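# Move only the ice packs into the upright delivery bag

## Task

Transfer every ice pack out of the basket and get each one entirely inside the delivery bag, with the bag still upright at the end. Lower each pack in rather than releasing it while it is completely above the bag's opening, since dropping it in from there may count as failure. Nothing besides the ice packs may leave the basket.

## Robot and tools

Robot: two arms, left_arm and right_arm, each ending in a five-finger hand. The right arm has a right hand and the left arm a mirrored left hand. Base positions in the scene frame: left_arm (+0.047, +0.262, +0.002) m, right_arm (-0.037, -0.292, -0.001) m, both facing almost straight along +x. A post stands behind the arms. Loose objects may occasionally be nudged by the scene itself. show_instructions displays two reference pages about the hand.

Frames: the scene frame has its origin at table-top height, halfway between the nominal bases, with +z up, +x out over the table and left_arm on the +y side. Image left and right do not match the arm names. Reported hand poses (end_effector_position in metres, end_effector_quat_wxyz) use each arm's own base frame. Commanded offsets run along the current Hand target's own axes. Each arm controls a hand point 0.05 m in front of the palm and 0.15 m out from the wrist face. Its +z runs along the straightened fingers, +y comes out of the palm, and +x goes across the palm away from the thumb on the right hand but toward the thumb on the left hand. Straight fingers extend 0.06 to 0.07 m past the point and sit 0.06 m behind it along -y. A wrist bracket on the little-finger side can strike things.

A command row is 28 numbers, each between -1 and 1, one list covering both arms: left_arm dx, dy, dz, rx, ry, rz; then the left hand's thumb_turn, thumb_bend, index, middle, ring, little, force_limit, speed; then the same 14 numbers for right_arm. The six pose numbers are an offset, not a pose: a displacement from that arm's Hand target as it stood when the action or move began, with 1.0 meaning 0.6 m or 180 degrees; rx, ry, rz form a single rotation vector. Send all six as 0 to leave an arm alone. Repeating an offset moves the arm further. The six finger numbers are absolute targets: -1 open (thumb beside the palm, fingers straight), +1 closed (thumb across the palm, fingers curled). force_limit maps -1..+1 to roughly 0..10 N at the fingertip (0..15 N for the two thumb motors); speed rises from near zero at -1 to full at +0.48 and stays full above. Hand numbers never mean 'unchanged': to keep a hand as it is, resend the last eight numbers actually carried out for it; if none yet, send hand_measured plus hand_force_limit and hand_speed.

Tools:
- execute_actions(actions, cameras): actions is a list of actions; each action is a list of up to 15 rows, one per 1/30 s step, and a short action repeats its last row to fill 15 steps. Every row in an action counts from that action's starting Hand target. Images are returned only when actions is empty or cameras names them (["all"], a list of names, or []).
- move(target, speed, blend, blocking, cameras): target is one 28-number row or up to 15 rows; every row is an offset from the Hand targets at the start of the move, not from the previous row. Paths are straight, avoid nothing, and stop after 10 s at most. speed is m/s, 0.002 to 4.3 (default 0.25; turning up to twice that in rad/s), one value or one per target. blend in metres rounds corners (0 stops at each). blocking=false returns after about 0.5 s while motion continues. Result adds a move: line with an ending such as done, off_target, moving, held or fault, and limits such as paced (pose clipped) or held (steps withheld).
- wait(seconds 0 to 3600): lets time pass without new commands; a running move keeps going.
- stop(): brakes a running move.
- zoom_image(camera, region [x0, y0, x1, y1] in pixels, at most 504 by 504): enlarges part of the newest image. Cameras: cam_high, cam_low, cam_left_wrist, cam_right_wrist, all 672x504.
- finished_scene(scene=1): ends irreversibly; the bag must stay correct afterwards.

Results: Hand target is the last commanded pose after clipping and is the base for the next offset. Hands often rest 1 to 3 cm (sometimes 5) short, usually low; an execute_actions call with zero pose numbers re-requests it, otherwise send the remaining gap. Orientation commands are clipped to within 40 degrees of the measured orientation each step. hand_measured, hand_stopped_by (moving, target, force, stalled, fault) and hand_load_n list six values in motor order; load near 0 after closing suggests no grip. Also reported: joint velocities, joint torques, motor temperatures, MOTOR HOT and FAULT lines.

Gripping: with the thumb across the palm the hand wraps objects about 0.035 to 0.065 m thick; a thumb-to-index pinch can take light items up to about 0.08 m. For a soft grip close slowly (speed -0.94 or lower). To grip harder, raise force_limit and send a target beyond hand_measured; to release, send a target more open than hand_measured.

Avoid: dropping anything even a few millimetres, releasing moving parts, fast contacts, hard presses, knocking the bag over, anything leaving the table, the two hands or arms touching, overloading fingers, and long holds or stretched reaches that overheat motors (a motor at 100 °C drops its arm for 30 to 60 s). To end a push, command the target back past the hand point.

Each tool is called after "Request:" by a JSON object that holds its "method" and its "body", one argument or row to a line.

Reference images:

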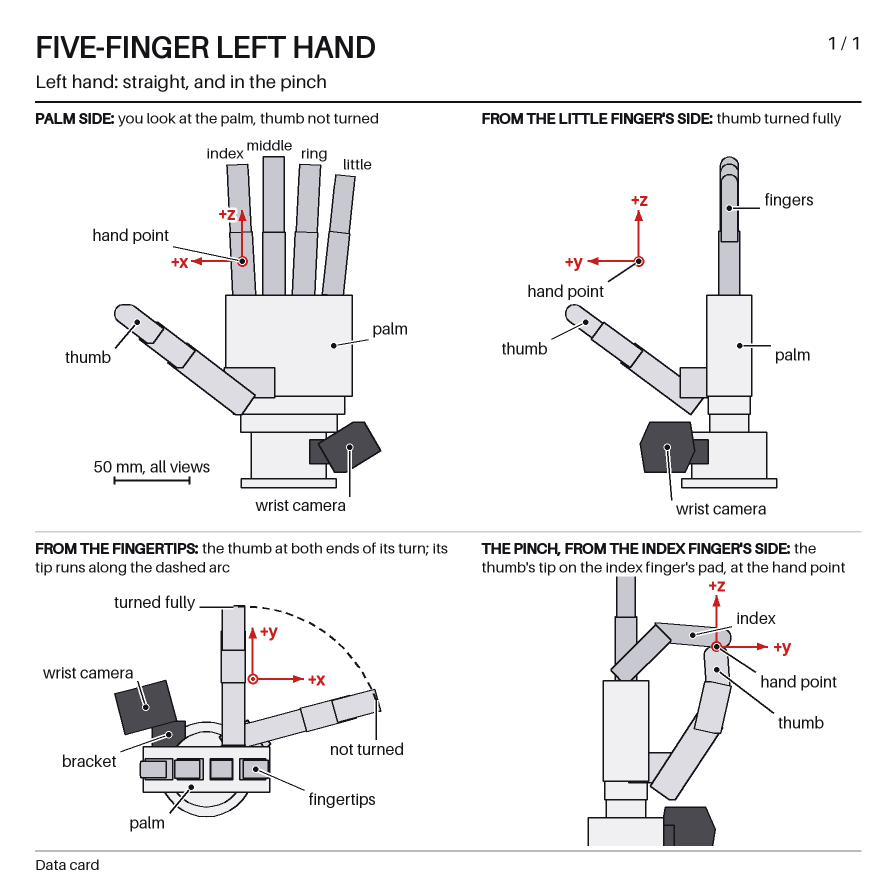

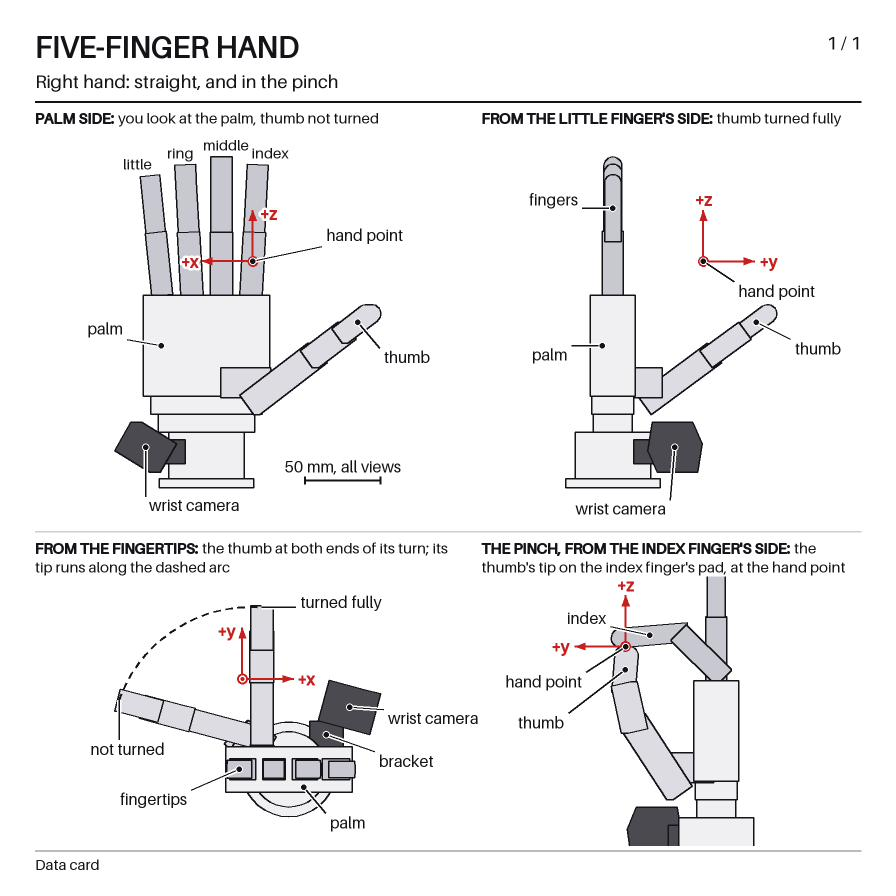

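## Session

Request:
{"method": "execute_actions", "body": {
  "actions": []
}}

Scene clock: 0.00 s.
left_arm: end_effector_position=(+0.6239, -0.1438, +0.1917) hand_measured=(-1.000, -1.000, -1.000, -1.000, -1.000, -1.000) hand_load_n=(+0.0, +0.0, +0.0, +0.0, +0.0, +0.0) hand_stopped_by=(target, target, target, target, target, target) hand_force_limit=0.00 hand_speed=-0.80 end_effector_quat_wxyz=(+0.192, +0.065, +0.959, -0.197) | right_arm: end_effector_position=(+0.0963, +0.1110, +0.1600) hand_measured=(-1.000, -1.000, -1.000, -1.000, -1.000, -1.000) hand_load_n=(+0.0, +0.0, +0.5, +0.0, +0.0, +0.0) hand_stopped_by=(target, target, target, target, target, target) hand_force_limit=0.00 hand_speed=-0.80 end_effector_quat_wxyz=(+0.176, -0.490, +0.841, -0.148)
Joint positions: left_arm=[-0.209 1.797 1.724 -1.04 0.33 1.42] | right_arm=[1.027 0.392 0.628 -1.626 0.43 1.502]
Joint velocities: within noise
Joint torques (N m): no reading
Motor temperatures (°C): left_arm=[23 22 24 24 24 25] | right_arm=[24 27 25 23 21 23]
Heat: left arm: hottest wrist roll 25 °C; right arm: hottest shoulder 27 °C.
Hand target: left_arm +0.6308, -0.1452, +0.1991; +0.201, +0.067, +0.957, -0.199 | right_arm +0.0987, +0.1149, +0.1703; +0.186, -0.487, +0.841, -0.143

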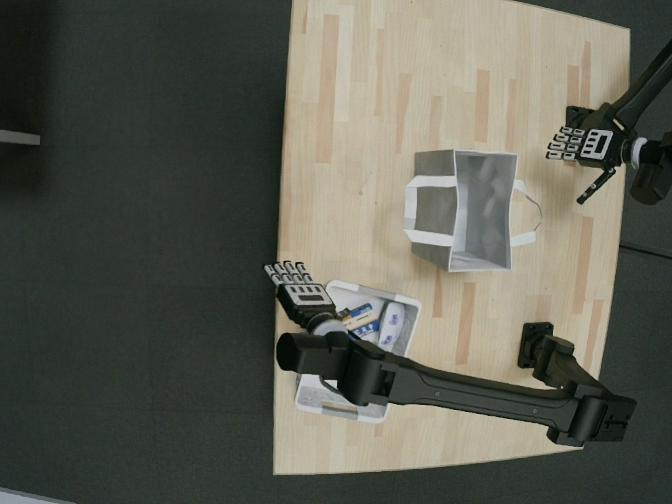

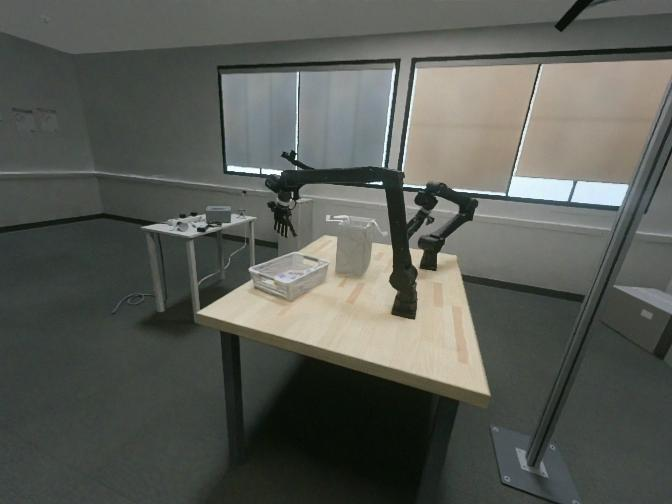

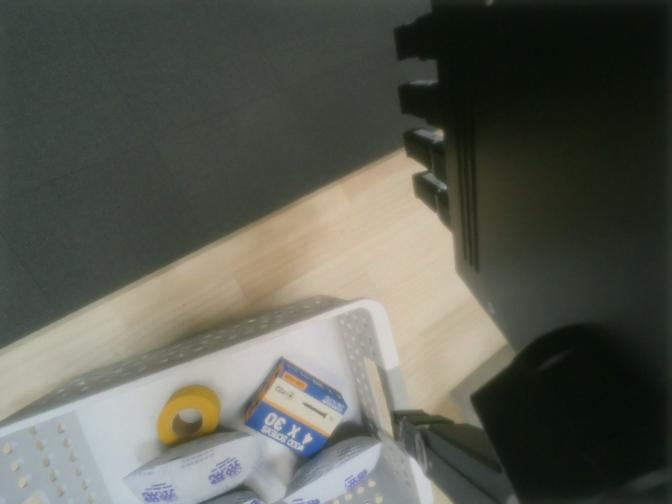

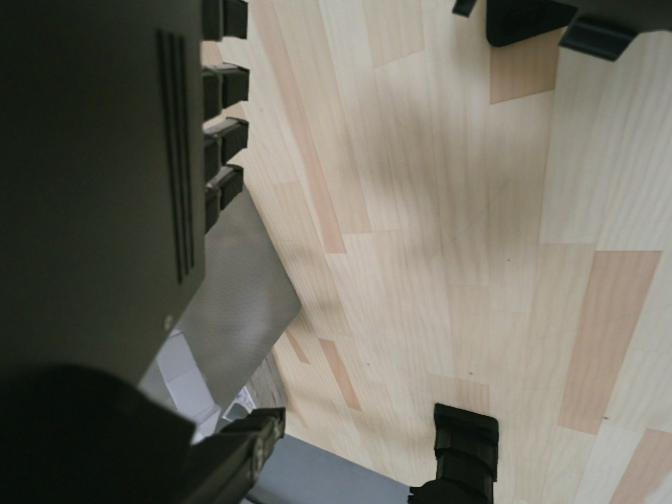

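Request:
{"method": "zoom_image", "body": {
  "camera": "cam_high",
  "region": [270, 130, 560, 440]
}}

Request:
{"method": "zoom_image", "body": {
  "camera": "cam_low",
  "region": [230, 140, 500, 340]
}}

Request:
{"method": "zoom_image", "body": {
  "camera": "cam_left_wrist",
  "region": [0, 250, 450, 504]
}}

Scaled by 1.626 from the camera's image (finer frame: 960x720).

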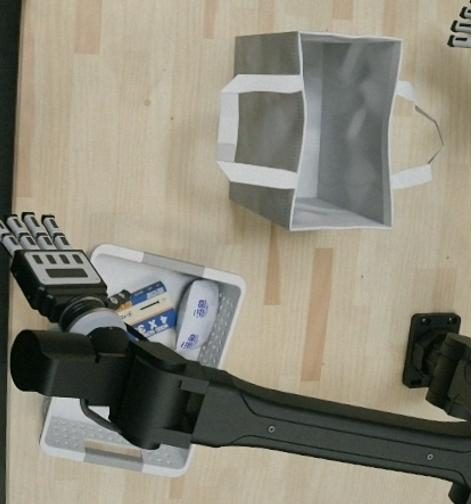

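Scaled by 1.867 from the camera's image (finer frame: 960x720).

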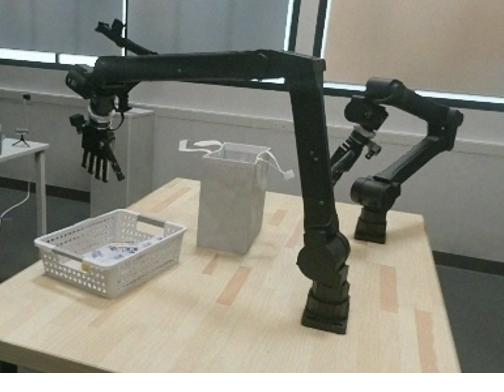

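Scaled by 1.120 from the camera's image (finer frame: 960x720).

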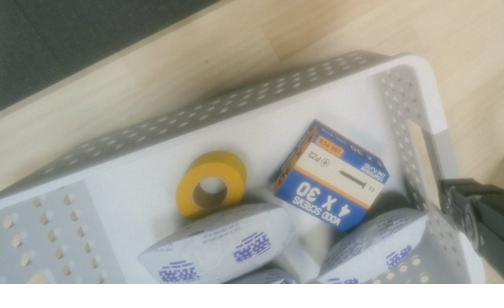

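Request:
{"method": "move", "body": {
  "target": [
    [0.1006,-0.2427,-0.3063,-0.031,0.088,0.113,-1,-1,-1,-1,-1,-1,0,-0.8,0,0,0,0,0,0,-1,-1,-1,-1,-1,-1,0,-0.8],
    [0.4089,-0.5153,-0.4218,-0.063,0.1757,0.2267,-1,-1,-1,-1,-1,-1,0,-0.8,0,0,0,0,0,0,-1,-1,-1,-1,-1,-1,0,-0.8]
  ],
  "speed": 0.25,
  "blend": [0.05,0],
  "cameras": ["all"]
}}

Scene clock: 139.37 s.
left_arm: end_effector_position=(+0.2558, -0.3173, +0.4249) hand_measured=(-1.000, -1.000, -1.000, -1.000, -1.000, -1.000) hand_load_n=(+0.0, +0.0, +0.0, +0.0, +0.0, +0.0) hand_stopped_by=(target, target, target, target, target, target) hand_force_limit=0.00 hand_speed=-0.80 end_effector_quat_wxyz=(+0.165, +0.426, +0.886, -0.080) | right_arm: end_effector_position=(+0.0963, +0.1110, +0.1600) hand_measured=(-1.000, -1.000, -1.000, -1.000, -1.000, -1.000) hand_load_n=(+0.0, +0.0, +0.0, +0.0, +0.0, +0.0) hand_stopped_by=(target, target, target, target, target, target) hand_force_limit=0.00 hand_speed=-0.80 end_effector_quat_wxyz=(+0.176, -0.490, +0.841, -0.148)
Joint positions: left_arm=[-1.053 1.345 1.81 -1.671 -0.055 1.424] | right_arm=[1.027 0.392 0.628 -1.626 0.43 1.502]
Joint torques (N m): left_arm=[0.26 -8.64 7.95 -0.09 -0.13 -0.03] | right_arm=[-0.32 1.38 9.11 0.61 0.4 0.01]
Motor temperatures (°C): left_arm=[22 26 35 25 24 25] | right_arm=[24 27 32 23 21 23]
Heat: left arm: hottest elbow 35 °C; right arm: hottest elbow 32 °C.
Hand target: left_arm +0.2529, -0.3126, +0.4206; +0.000, +0.422, +0.907, +0.000 | right_arm +0.0987, +0.1149, +0.1703; +0.186, -0.487, +0.841, -0.143
Off the commanded pose: left_arm 0.007 m, 21 deg | right_arm 0.011 m, 1 deg.
joint sent to its limit (left arm) — joint 4 (wrist pitch), lower limit. The joint targets are off in orientation, not in position.
move: off_target (left_arm)

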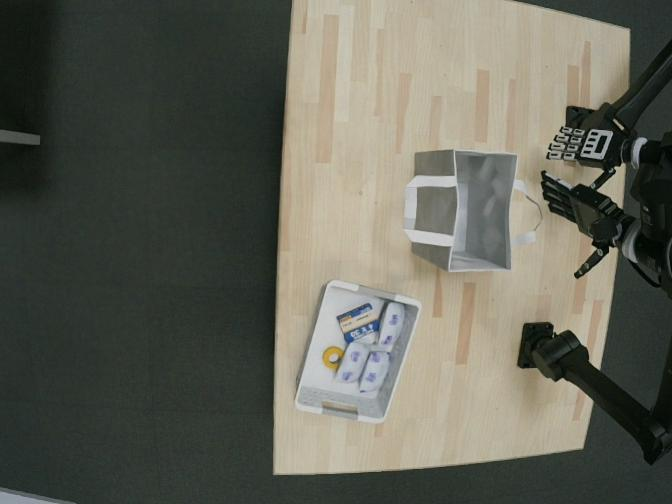

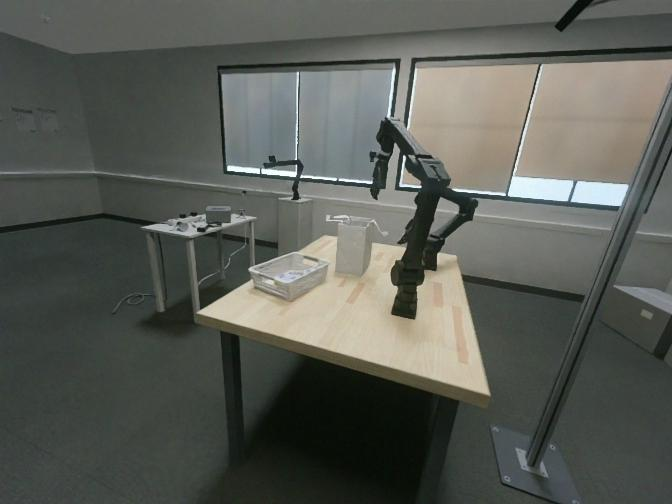

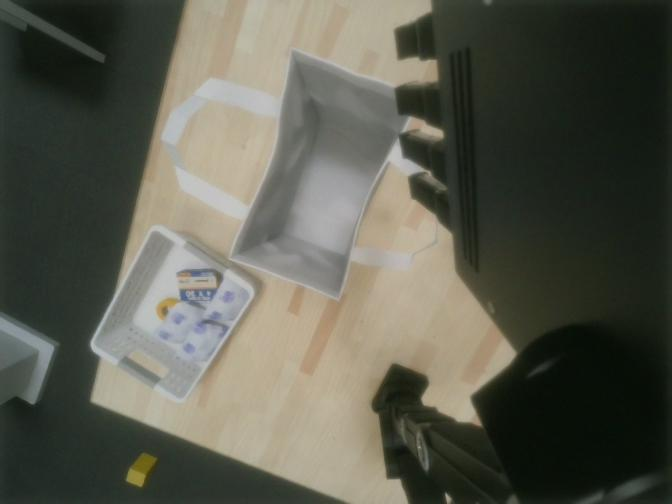

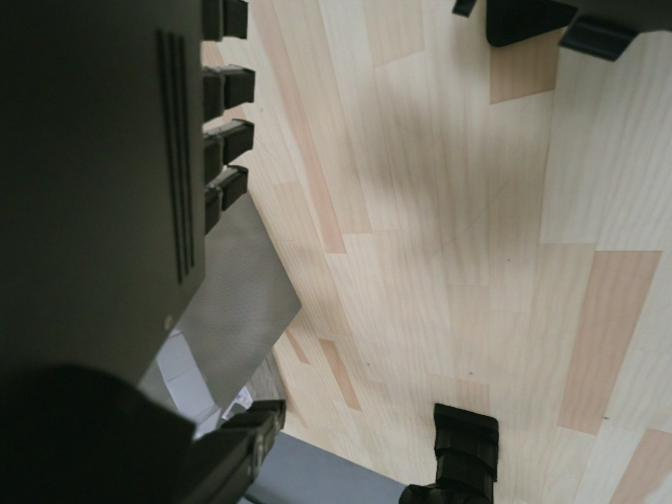

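Request:
{"method": "zoom_image", "body": {
  "camera": "cam_high",
  "region": [390, 90, 672, 300]
}}

Request:
{"method": "zoom_image", "body": {
  "camera": "cam_high",
  "region": [270, 260, 450, 440]
}}

Request:
{"method": "zoom_image", "body": {
  "camera": "cam_left_wrist",
  "region": [80, 30, 460, 420]
}}

Request:
{"method": "zoom_image", "body": {
  "camera": "cam_low",
  "region": [230, 100, 500, 340]
}}

Scaled by 1.787 from the camera's image (finer frame: 960x720).

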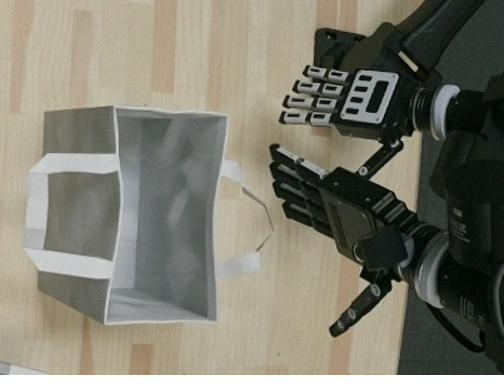

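Scaled by 2.800 from the camera's image (finer frame: 960x720).

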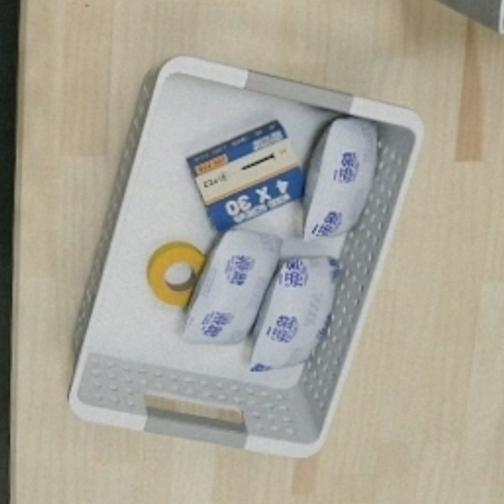

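Scaled by 1.292 from the camera's image (finer frame: 960x720).

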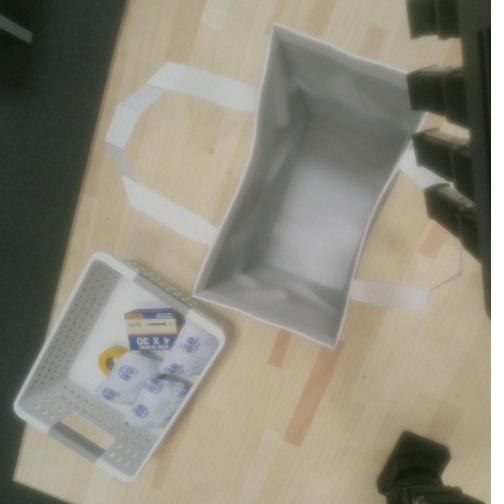

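Scaled by 1.867 from the camera's image (finer frame: 960x720).

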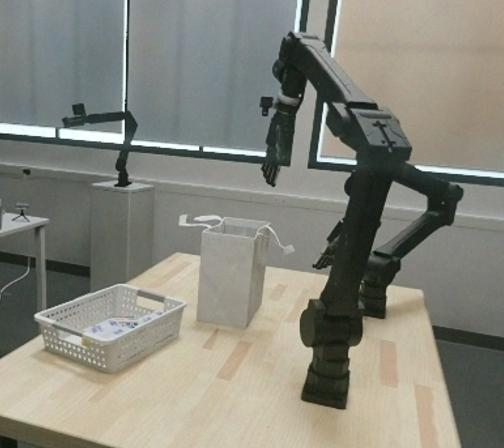

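Request:
{"method": "move", "body": {
  "target": [0.2972,0.4823,0.15,0,0,-0.111,-1,-1,-1,-1,-1,-1,0,-0.8,0,0,0,0,0,0,-1,-1,-1,-1,-1,-1,0,-0.8],
  "speed": 0.25,
  "cameras": ["all"]
}}

Scene clock: 351.47 s.
left_arm: end_effector_position=(+0.3630, +0.0079, +0.3356) hand_measured=(-1.000, -1.000, -1.000, -1.000, -1.000, -1.000) hand_load_n=(+0.0, +0.0, +0.0, +0.0, +0.0, +0.0) hand_stopped_by=(target, target, target, target, target, target) hand_force_limit=0.00 hand_speed=-0.80 end_effector_quat_wxyz=(+0.069, +0.255, +0.964, +0.015) | right_arm: end_effector_position=(+0.0963, +0.1110, +0.1600) hand_measured=(-1.000, -1.000, -1.000, -1.000, -1.000, -1.000) hand_load_n=(+0.0, +0.0, +0.0, -0.5, +0.0, -0.5) hand_stopped_by=(target, target, target, target, target, target) hand_force_limit=0.00 hand_speed=-0.80 end_effector_quat_wxyz=(+0.176, -0.490, +0.841, -0.148)
Joint positions: left_arm=[-0.173 1.223 1.464 -1.671 -0.019 1.916] | right_arm=[1.027 0.392 0.628 -1.626 0.43 1.502]
Joint torques (N m): left_arm=[0.44 -6.07 8.39 -0.47 -0.28 0.08] | right_arm=[-0.32 1.38 9.13 0.61 0.4 0.01]
Heat: left arm: hottest elbow 31 °C; right arm: hottest elbow 34 °C.
Hand target: left_arm +0.3595, +0.0102, +0.3306; -0.001, +0.258, +0.966, +0.000 | right_arm +0.0987, +0.1149, +0.1703; +0.186, -0.487, +0.841, -0.143
Off the commanded pose: left_arm 0.006 m, 8 deg | right_arm 0.011 m, 1 deg.
joint sent to its limit (left arm) — joint 4 (wrist pitch), lower limit. The joint targets are off in orientation, not in position.
move: off_target (left_arm)

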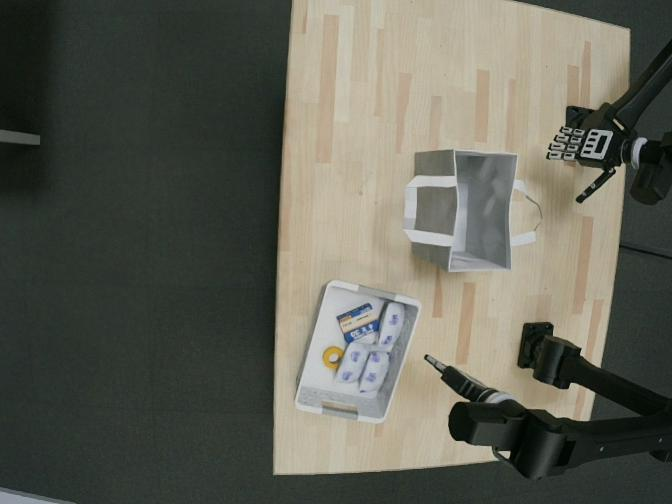

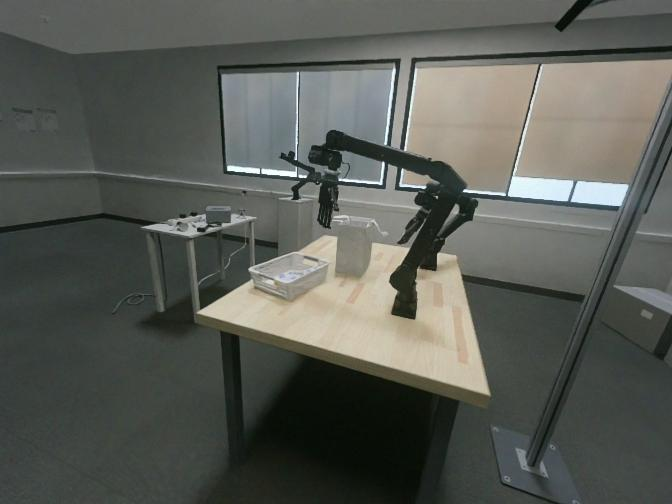

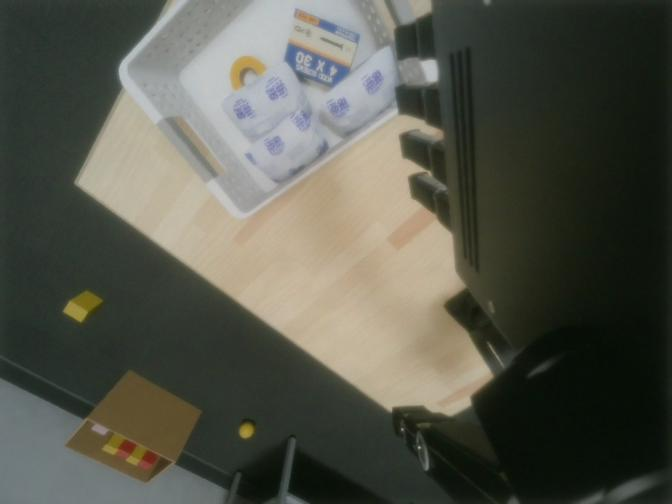

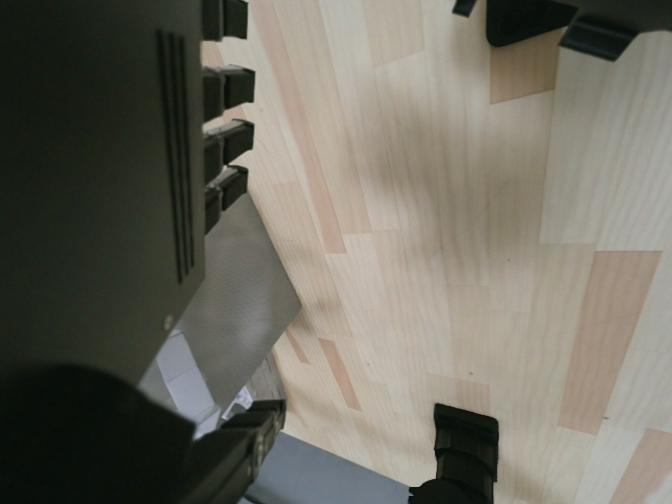

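Request:
{"method": "move", "body": {
  "target": [-0.0883,0.062,0.1843,0.084,-0.1035,-0.5589,1,-1,-1,-1,-1,-1,0,-0.3,0,0,0,0,0,0,-1,-1,-1,-1,-1,-1,0,-0.8],
  "speed": 0.3,
  "cameras": ["all"]
}}

Scene clock: 509.17 s.
left_arm: end_effector_position=(+0.4220, +0.0126, +0.2289) hand_measured=(+1.000, -1.000, -1.000, -1.000, -1.000, -1.000) hand_load_n=(+0.0, +0.0, +0.0, +0.0, +0.0, +0.0) hand_stopped_by=(target, target, target, target, target, target) hand_force_limit=0.00 hand_speed=-0.30 end_effector_quat_wxyz=(+0.109, -0.571, +0.800, -0.149) | right_arm: end_effector_position=(+0.0963, +0.1110, +0.1600) hand_measured=(-1.000, -1.000, -1.000, -1.000, -1.000, -1.000) hand_load_n=(-0.5, +0.0, +0.0, +0.0, +0.0, +0.0) hand_stopped_by=(target, target, target, target, target, target) hand_force_limit=0.00 hand_speed=-0.80 end_effector_quat_wxyz=(+0.176, -0.490, +0.841, -0.148)
Joint positions: left_arm=[0.11 1.374 1.338 -1.195 0.152 0.416] | right_arm=[1.027 0.392 0.628 -1.626 0.43 1.502]
Joint torques (N m): left_arm=[0.67 -9.05 8.62 0.88 -0.11 -0.08] | right_arm=[-0.32 1.38 9.13 0.59 0.4 0.01]
Heat: left arm: hottest elbow 33 °C; right arm: hottest elbow 35 °C.
Hand target: left_arm +0.4238, +0.0160, +0.2200; +0.107, -0.577, +0.796, -0.147 | right_arm +0.0987, +0.1149, +0.1703; +0.186, -0.487, +0.841, -0.143
Off the commanded pose: left_arm 0.010 m, 1 deg | right_arm 0.011 m, 1 deg.
move: done

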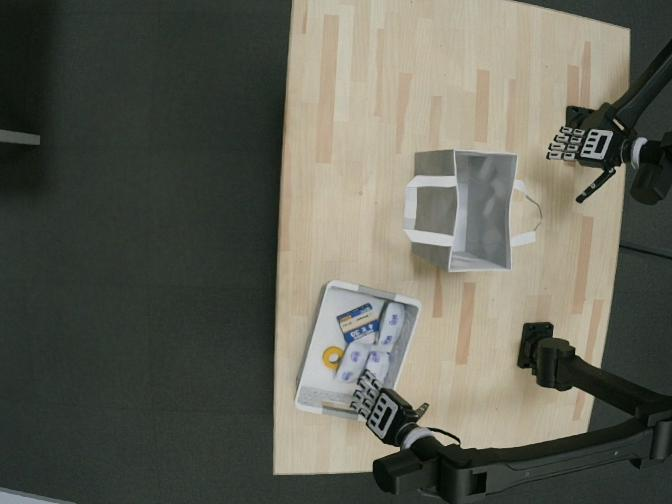

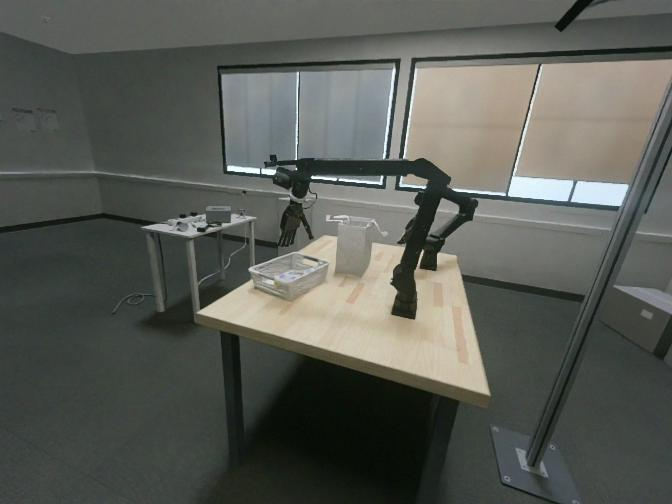

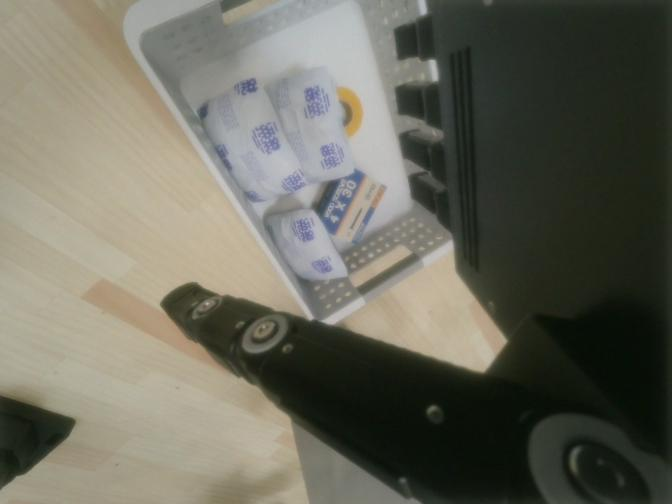

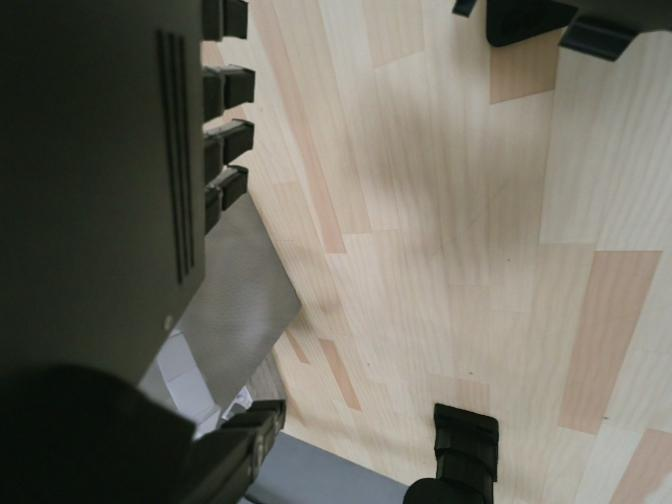

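Request:
{"method": "move", "body": {
  "target": [0.0028,0.0942,0.1583,0,0,0,1,-1,-0.6,-0.6,-0.6,-0.6,0,-0.3,0,0,0,0,0,0,-1,-1,-1,-1,-1,-1,0,-0.8],
  "speed": 0.15,
  "cameras": ["cam_high","cam_left_wrist","cam_low"]
}}

Request:
{"method": "zoom_image", "body": {
  "camera": "cam_high",
  "region": [280, 270, 460, 450]
}}

Scene clock: 597.57 s.
left_arm: end_effector_position=(+0.4053, +0.0165, +0.1190) hand_measured=(+1.000, -1.000, -0.600, -0.600, -0.600, -0.600) hand_load_n=(+0.0, +0.0, +0.0, +0.0, +0.0, +0.0) hand_stopped_by=(target, target, target, target, target, target) hand_force_limit=0.00 hand_speed=-0.30 end_effector_quat_wxyz=(+0.108, -0.576, +0.797, -0.148) | right_arm: end_effector_position=(+0.0963, +0.1110, +0.1600) hand_measured=(-1.000, -1.000, -1.000, -1.000, -1.000, -1.000) hand_load_n=(+0.0, +0.0, +0.0, +0.0, +0.0, +0.0) hand_stopped_by=(target, target, target, target, target, target) hand_force_limit=0.00 hand_speed=-0.80 end_effector_quat_wxyz=(+0.176, -0.490, +0.841, -0.148)
Joint positions: left_arm=[0.124 1.386 1.057 -0.905 0.153 0.417] | right_arm=[1.027 0.392 0.628 -1.626 0.43 1.502]
Joint torques (N m): left_arm=[0.91 -8.53 8.27 0.76 0.06 0.09] | right_arm=[-0.32 1.32 9.13 0.61 0.4 0.01]
Heat: left arm: hottest elbow 31 °C; right arm: hottest elbow 36 °C.
Hand target: left_arm +0.4055, +0.0204, +0.1112; +0.107, -0.578, +0.796, -0.147 | right_arm +0.0987, +0.1149, +0.1703; +0.186, -0.487, +0.841, -0.143
Off the commanded pose: left_arm 0.009 m, 0 deg | right_arm 0.011 m, 1 deg.
move: done
Images, in order (width x height): cam_high 672x504, cam_low 672x504, cam_left_wrist 672x504.

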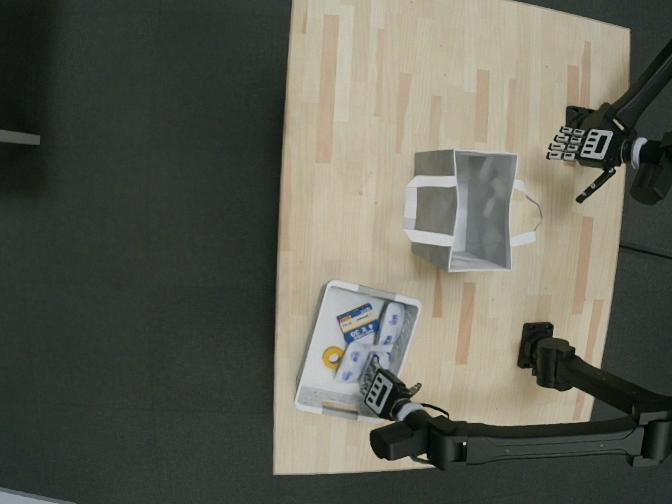

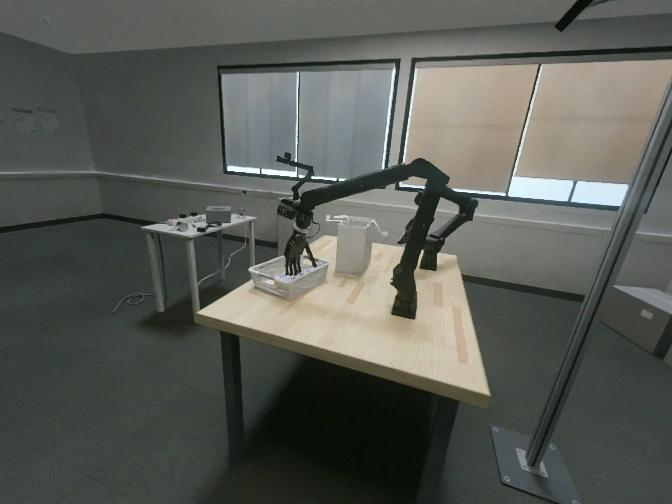

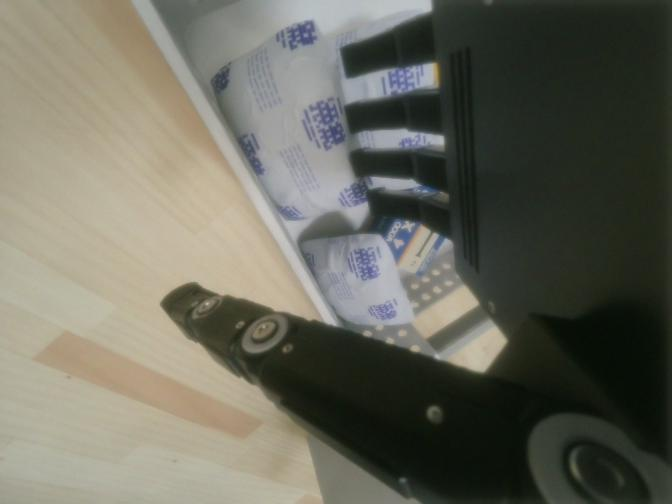

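Scaled by 2.800 from the camera's image (finer frame: 960x720).

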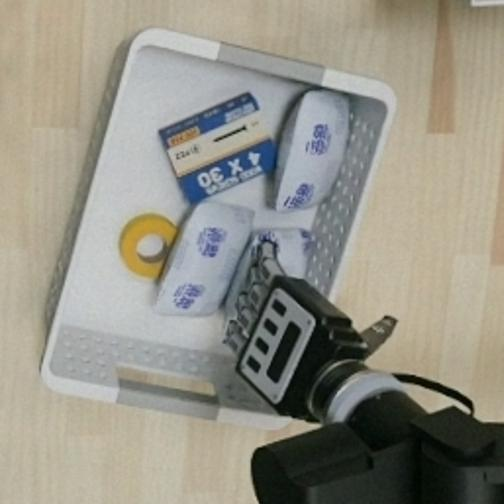

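Request:
{"method": "move", "body": {
  "target": [0.0147,0.067,-0.1253,-0.1167,0,0,-1,-1,-1,-1,-1,-1,0,-0.3,0,0,0,0,0,0,-1,-1,-1,-1,-1,-1,0,-0.8],
  "speed": 0.15,
  "cameras": ["cam_high","cam_left_wrist","cam_low"]
}}

Request:
{"method": "zoom_image", "body": {
  "camera": "cam_high",
  "region": [280, 270, 460, 450]
}}

Scene clock: 732.20 s.
left_arm: end_effector_position=(+0.3375, +0.0323, +0.1576) hand_measured=(-1.000, -1.000, -1.000, -1.000, -1.000, -1.000) hand_load_n=(+0.0, +0.0, +0.0, +0.0, +0.0, +0.0) hand_stopped_by=(target, target, target, target, target, target) hand_force_limit=0.00 hand_speed=-0.30 end_effector_quat_wxyz=(+0.004, -0.590, +0.807, -0.006) | right_arm: end_effector_position=(+0.0963, +0.1110, +0.1600) hand_measured=(-1.000, -1.000, -1.000, -1.000, -1.000, -1.000) hand_load_n=(+0.0, +0.0, +0.0, +0.0, +0.0, +0.0) hand_stopped_by=(target, target, target, target, target, target) hand_force_limit=0.00 hand_speed=-0.80 end_effector_quat_wxyz=(+0.176, -0.490, +0.841, -0.148)
Joint positions: left_arm=[0.111 1.419 1.185 -1.324 0.006 0.42] | right_arm=[1.027 0.392 0.628 -1.626 0.43 1.502]
Joint torques (N m): left_arm=[-0.38 -8.53 11.74 -1.5 -0.43 0.03] | right_arm=[-0.32 1.38 9.13 0.61 0.4 0.01]
Motor temperatures (°C): left_arm=[22 24 32 25 24 25] | right_arm=[23 26 37 23 21 23]
Heat: left arm: hottest elbow 32 °C; right arm: hottest elbow 37 °C.
Hand target: left_arm +0.3414, +0.0319, +0.1671; +0.000, -0.587, +0.809, +0.001 | right_arm +0.0987, +0.1149, +0.1703; +0.186, -0.487, +0.841, -0.143
Off the commanded pose: left_arm 0.010 m, 1 deg | right_arm 0.011 m, 1 deg.
move: done
Images, in order (width x height): cam_high 672x504, cam_low 672x504, cam_left_wrist 672x504.

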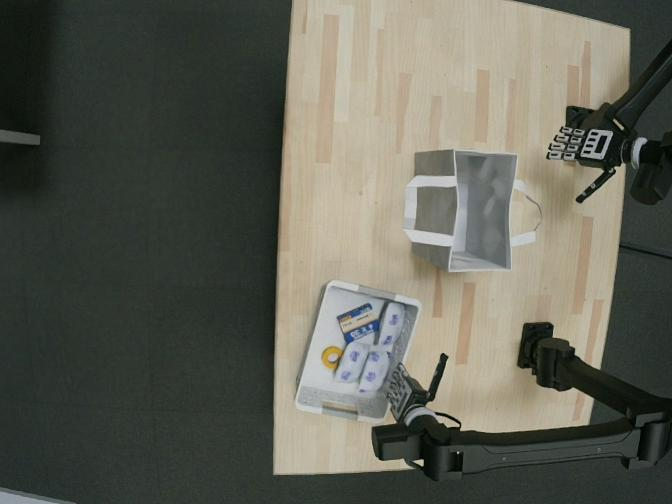

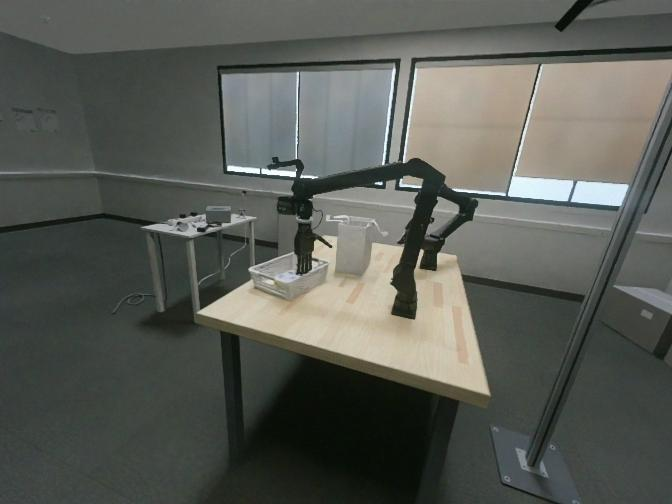

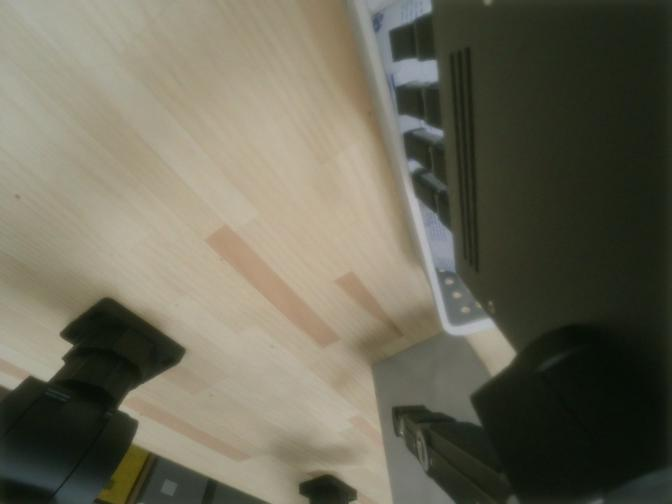

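Scaled by 2.800 from the camera's image (finer frame: 960x720).

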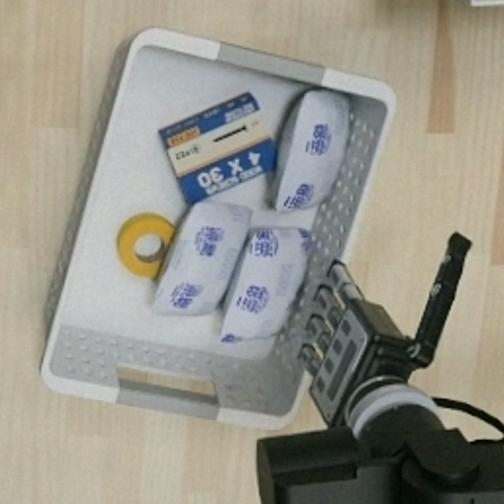

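Request:
{"method": "zoom_image", "body": {
  "camera": "cam_left_wrist",
  "region": [320, 0, 520, 360]
}}

Request:
{"method": "zoom_image", "body": {
  "camera": "cam_high",
  "region": [360, 300, 440, 420]
}}

Request:
{"method": "zoom_image", "body": {
  "camera": "cam_low",
  "region": [230, 180, 380, 310]
}}

Scaled by 1.400 from the camera's image (finer frame: 960x720).

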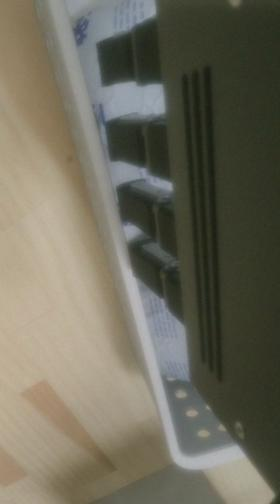

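Scaled by 4.200 from the camera's image (finer frame: 960x720).

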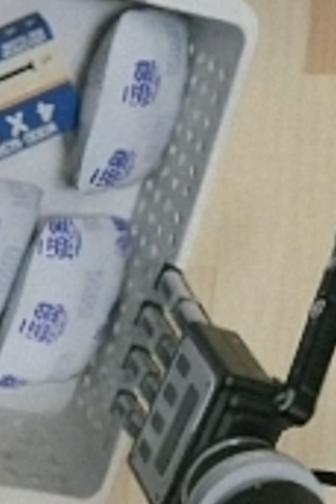

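Scaled by 3.360 from the camera's image (finer frame: 960x720).

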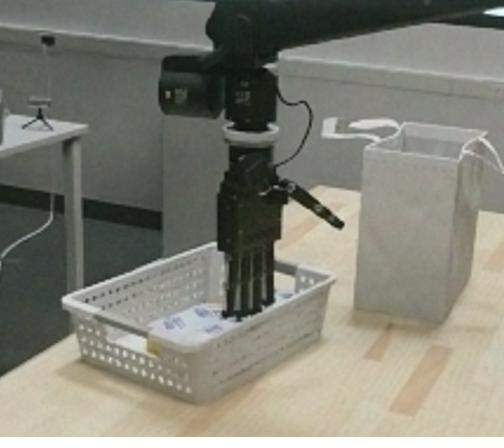

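Request:
{"method": "move", "body": {
  "target": [
    [0,-0.0217,0,0,0,0,-1,-1,-1,-1,-1,-1,0,-0.3,0,0,0,0,0,0,-1,-1,-1,-1,-1,-1,0,-0.8],
    [0,-0.0217,0.05,0,0,0,-1,-1,-1,-1,-1,-1,0,-0.3,0,0,0,0,0,0,-1,-1,-1,-1,-1,-1,0,-0.8]
  ],
  "speed": 0.08,
  "cameras": ["cam_high","cam_left_wrist","cam_low"]
}}

Request:
{"method": "zoom_image", "body": {
  "camera": "cam_high",
  "region": [340, 300, 440, 420]
}}

Request:
{"method": "zoom_image", "body": {
  "camera": "cam_left_wrist",
  "region": [320, 0, 520, 360]
}}

Scene clock: 775.77 s.
left_arm: end_effector_position=(+0.3542, +0.0313, +0.1459) hand_measured=(-1.000, -1.000, -1.000, -1.000, -1.000, -1.000) hand_load_n=(+0.0, +0.0, +0.0, +0.0, +0.0, +0.0) hand_stopped_by=(target, target, target, target, target, target) hand_force_limit=0.00 hand_speed=-0.30 end_effector_quat_wxyz=(+0.004, -0.589, +0.808, -0.003) | right_arm: end_effector_position=(+0.0963, +0.1110, +0.1600) hand_measured=(-1.000, -1.000, -1.000, -1.000, -1.000, -1.000) hand_load_n=(-0.5, -0.5, +0.0, +0.0, +0.0, +0.0) hand_stopped_by=(target, target, target, target, target, target) hand_force_limit=0.00 hand_speed=-0.80 end_effector_quat_wxyz=(+0.176, -0.490, +0.841, -0.148)
Joint positions: left_arm=[0.102 1.471 1.207 -1.298 0.001 0.413] | right_arm=[1.027 0.392 0.628 -1.626 0.43 1.502]
Joint torques (N m): left_arm=[-0.56 -9.35 7.71 0.16 -0.23 -0.02] | right_arm=[-0.32 1.38 9.13 0.61 0.4 0.01]
Motor temperatures (°C): left_arm=[22 24 37 24 24 25] | right_arm=[23 26 37 23 21 23]
Heat: left arm: hottest elbow 37 °C; right arm: hottest elbow 37 °C.
Hand target: left_arm +0.3538, +0.0280, +0.1371; +0.000, -0.587, +0.809, +0.001 | right_arm +0.0987, +0.1149, +0.1703; +0.186, -0.487, +0.841, -0.143
Off the commanded pose: left_arm 0.009 m, 1 deg | right_arm 0.011 m, 1 deg.
move: done
Images, in order (width x height): cam_high 672x504, cam_low 672x504, cam_left_wrist 672x504.

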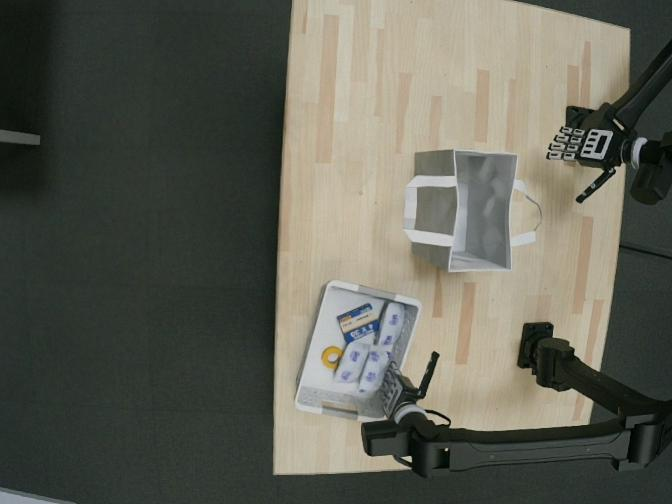

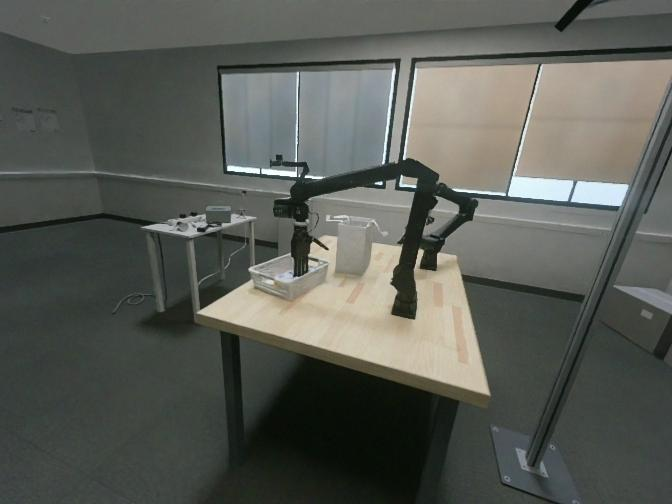

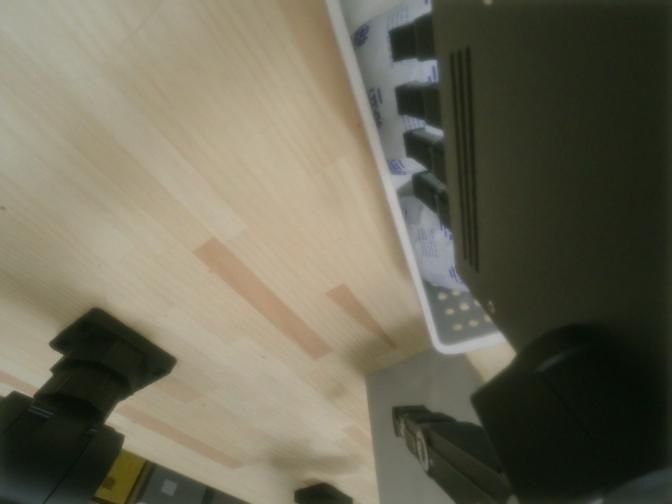

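Scaled by 4.200 from the camera's image (finer frame: 960x720).

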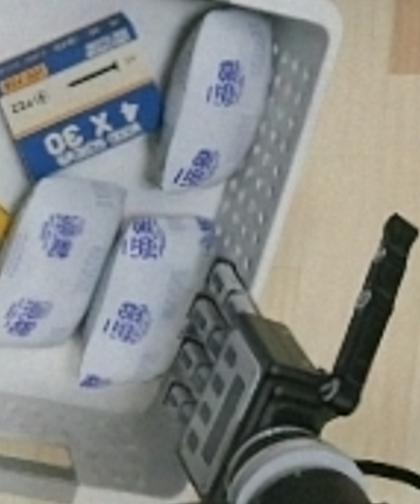

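Scaled by 1.400 from the camera's image (finer frame: 960x720).

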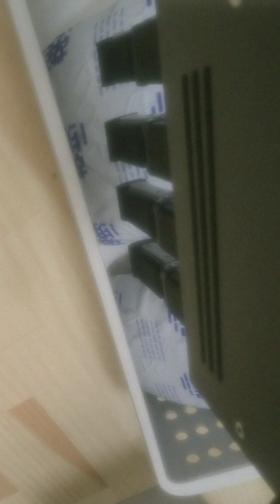

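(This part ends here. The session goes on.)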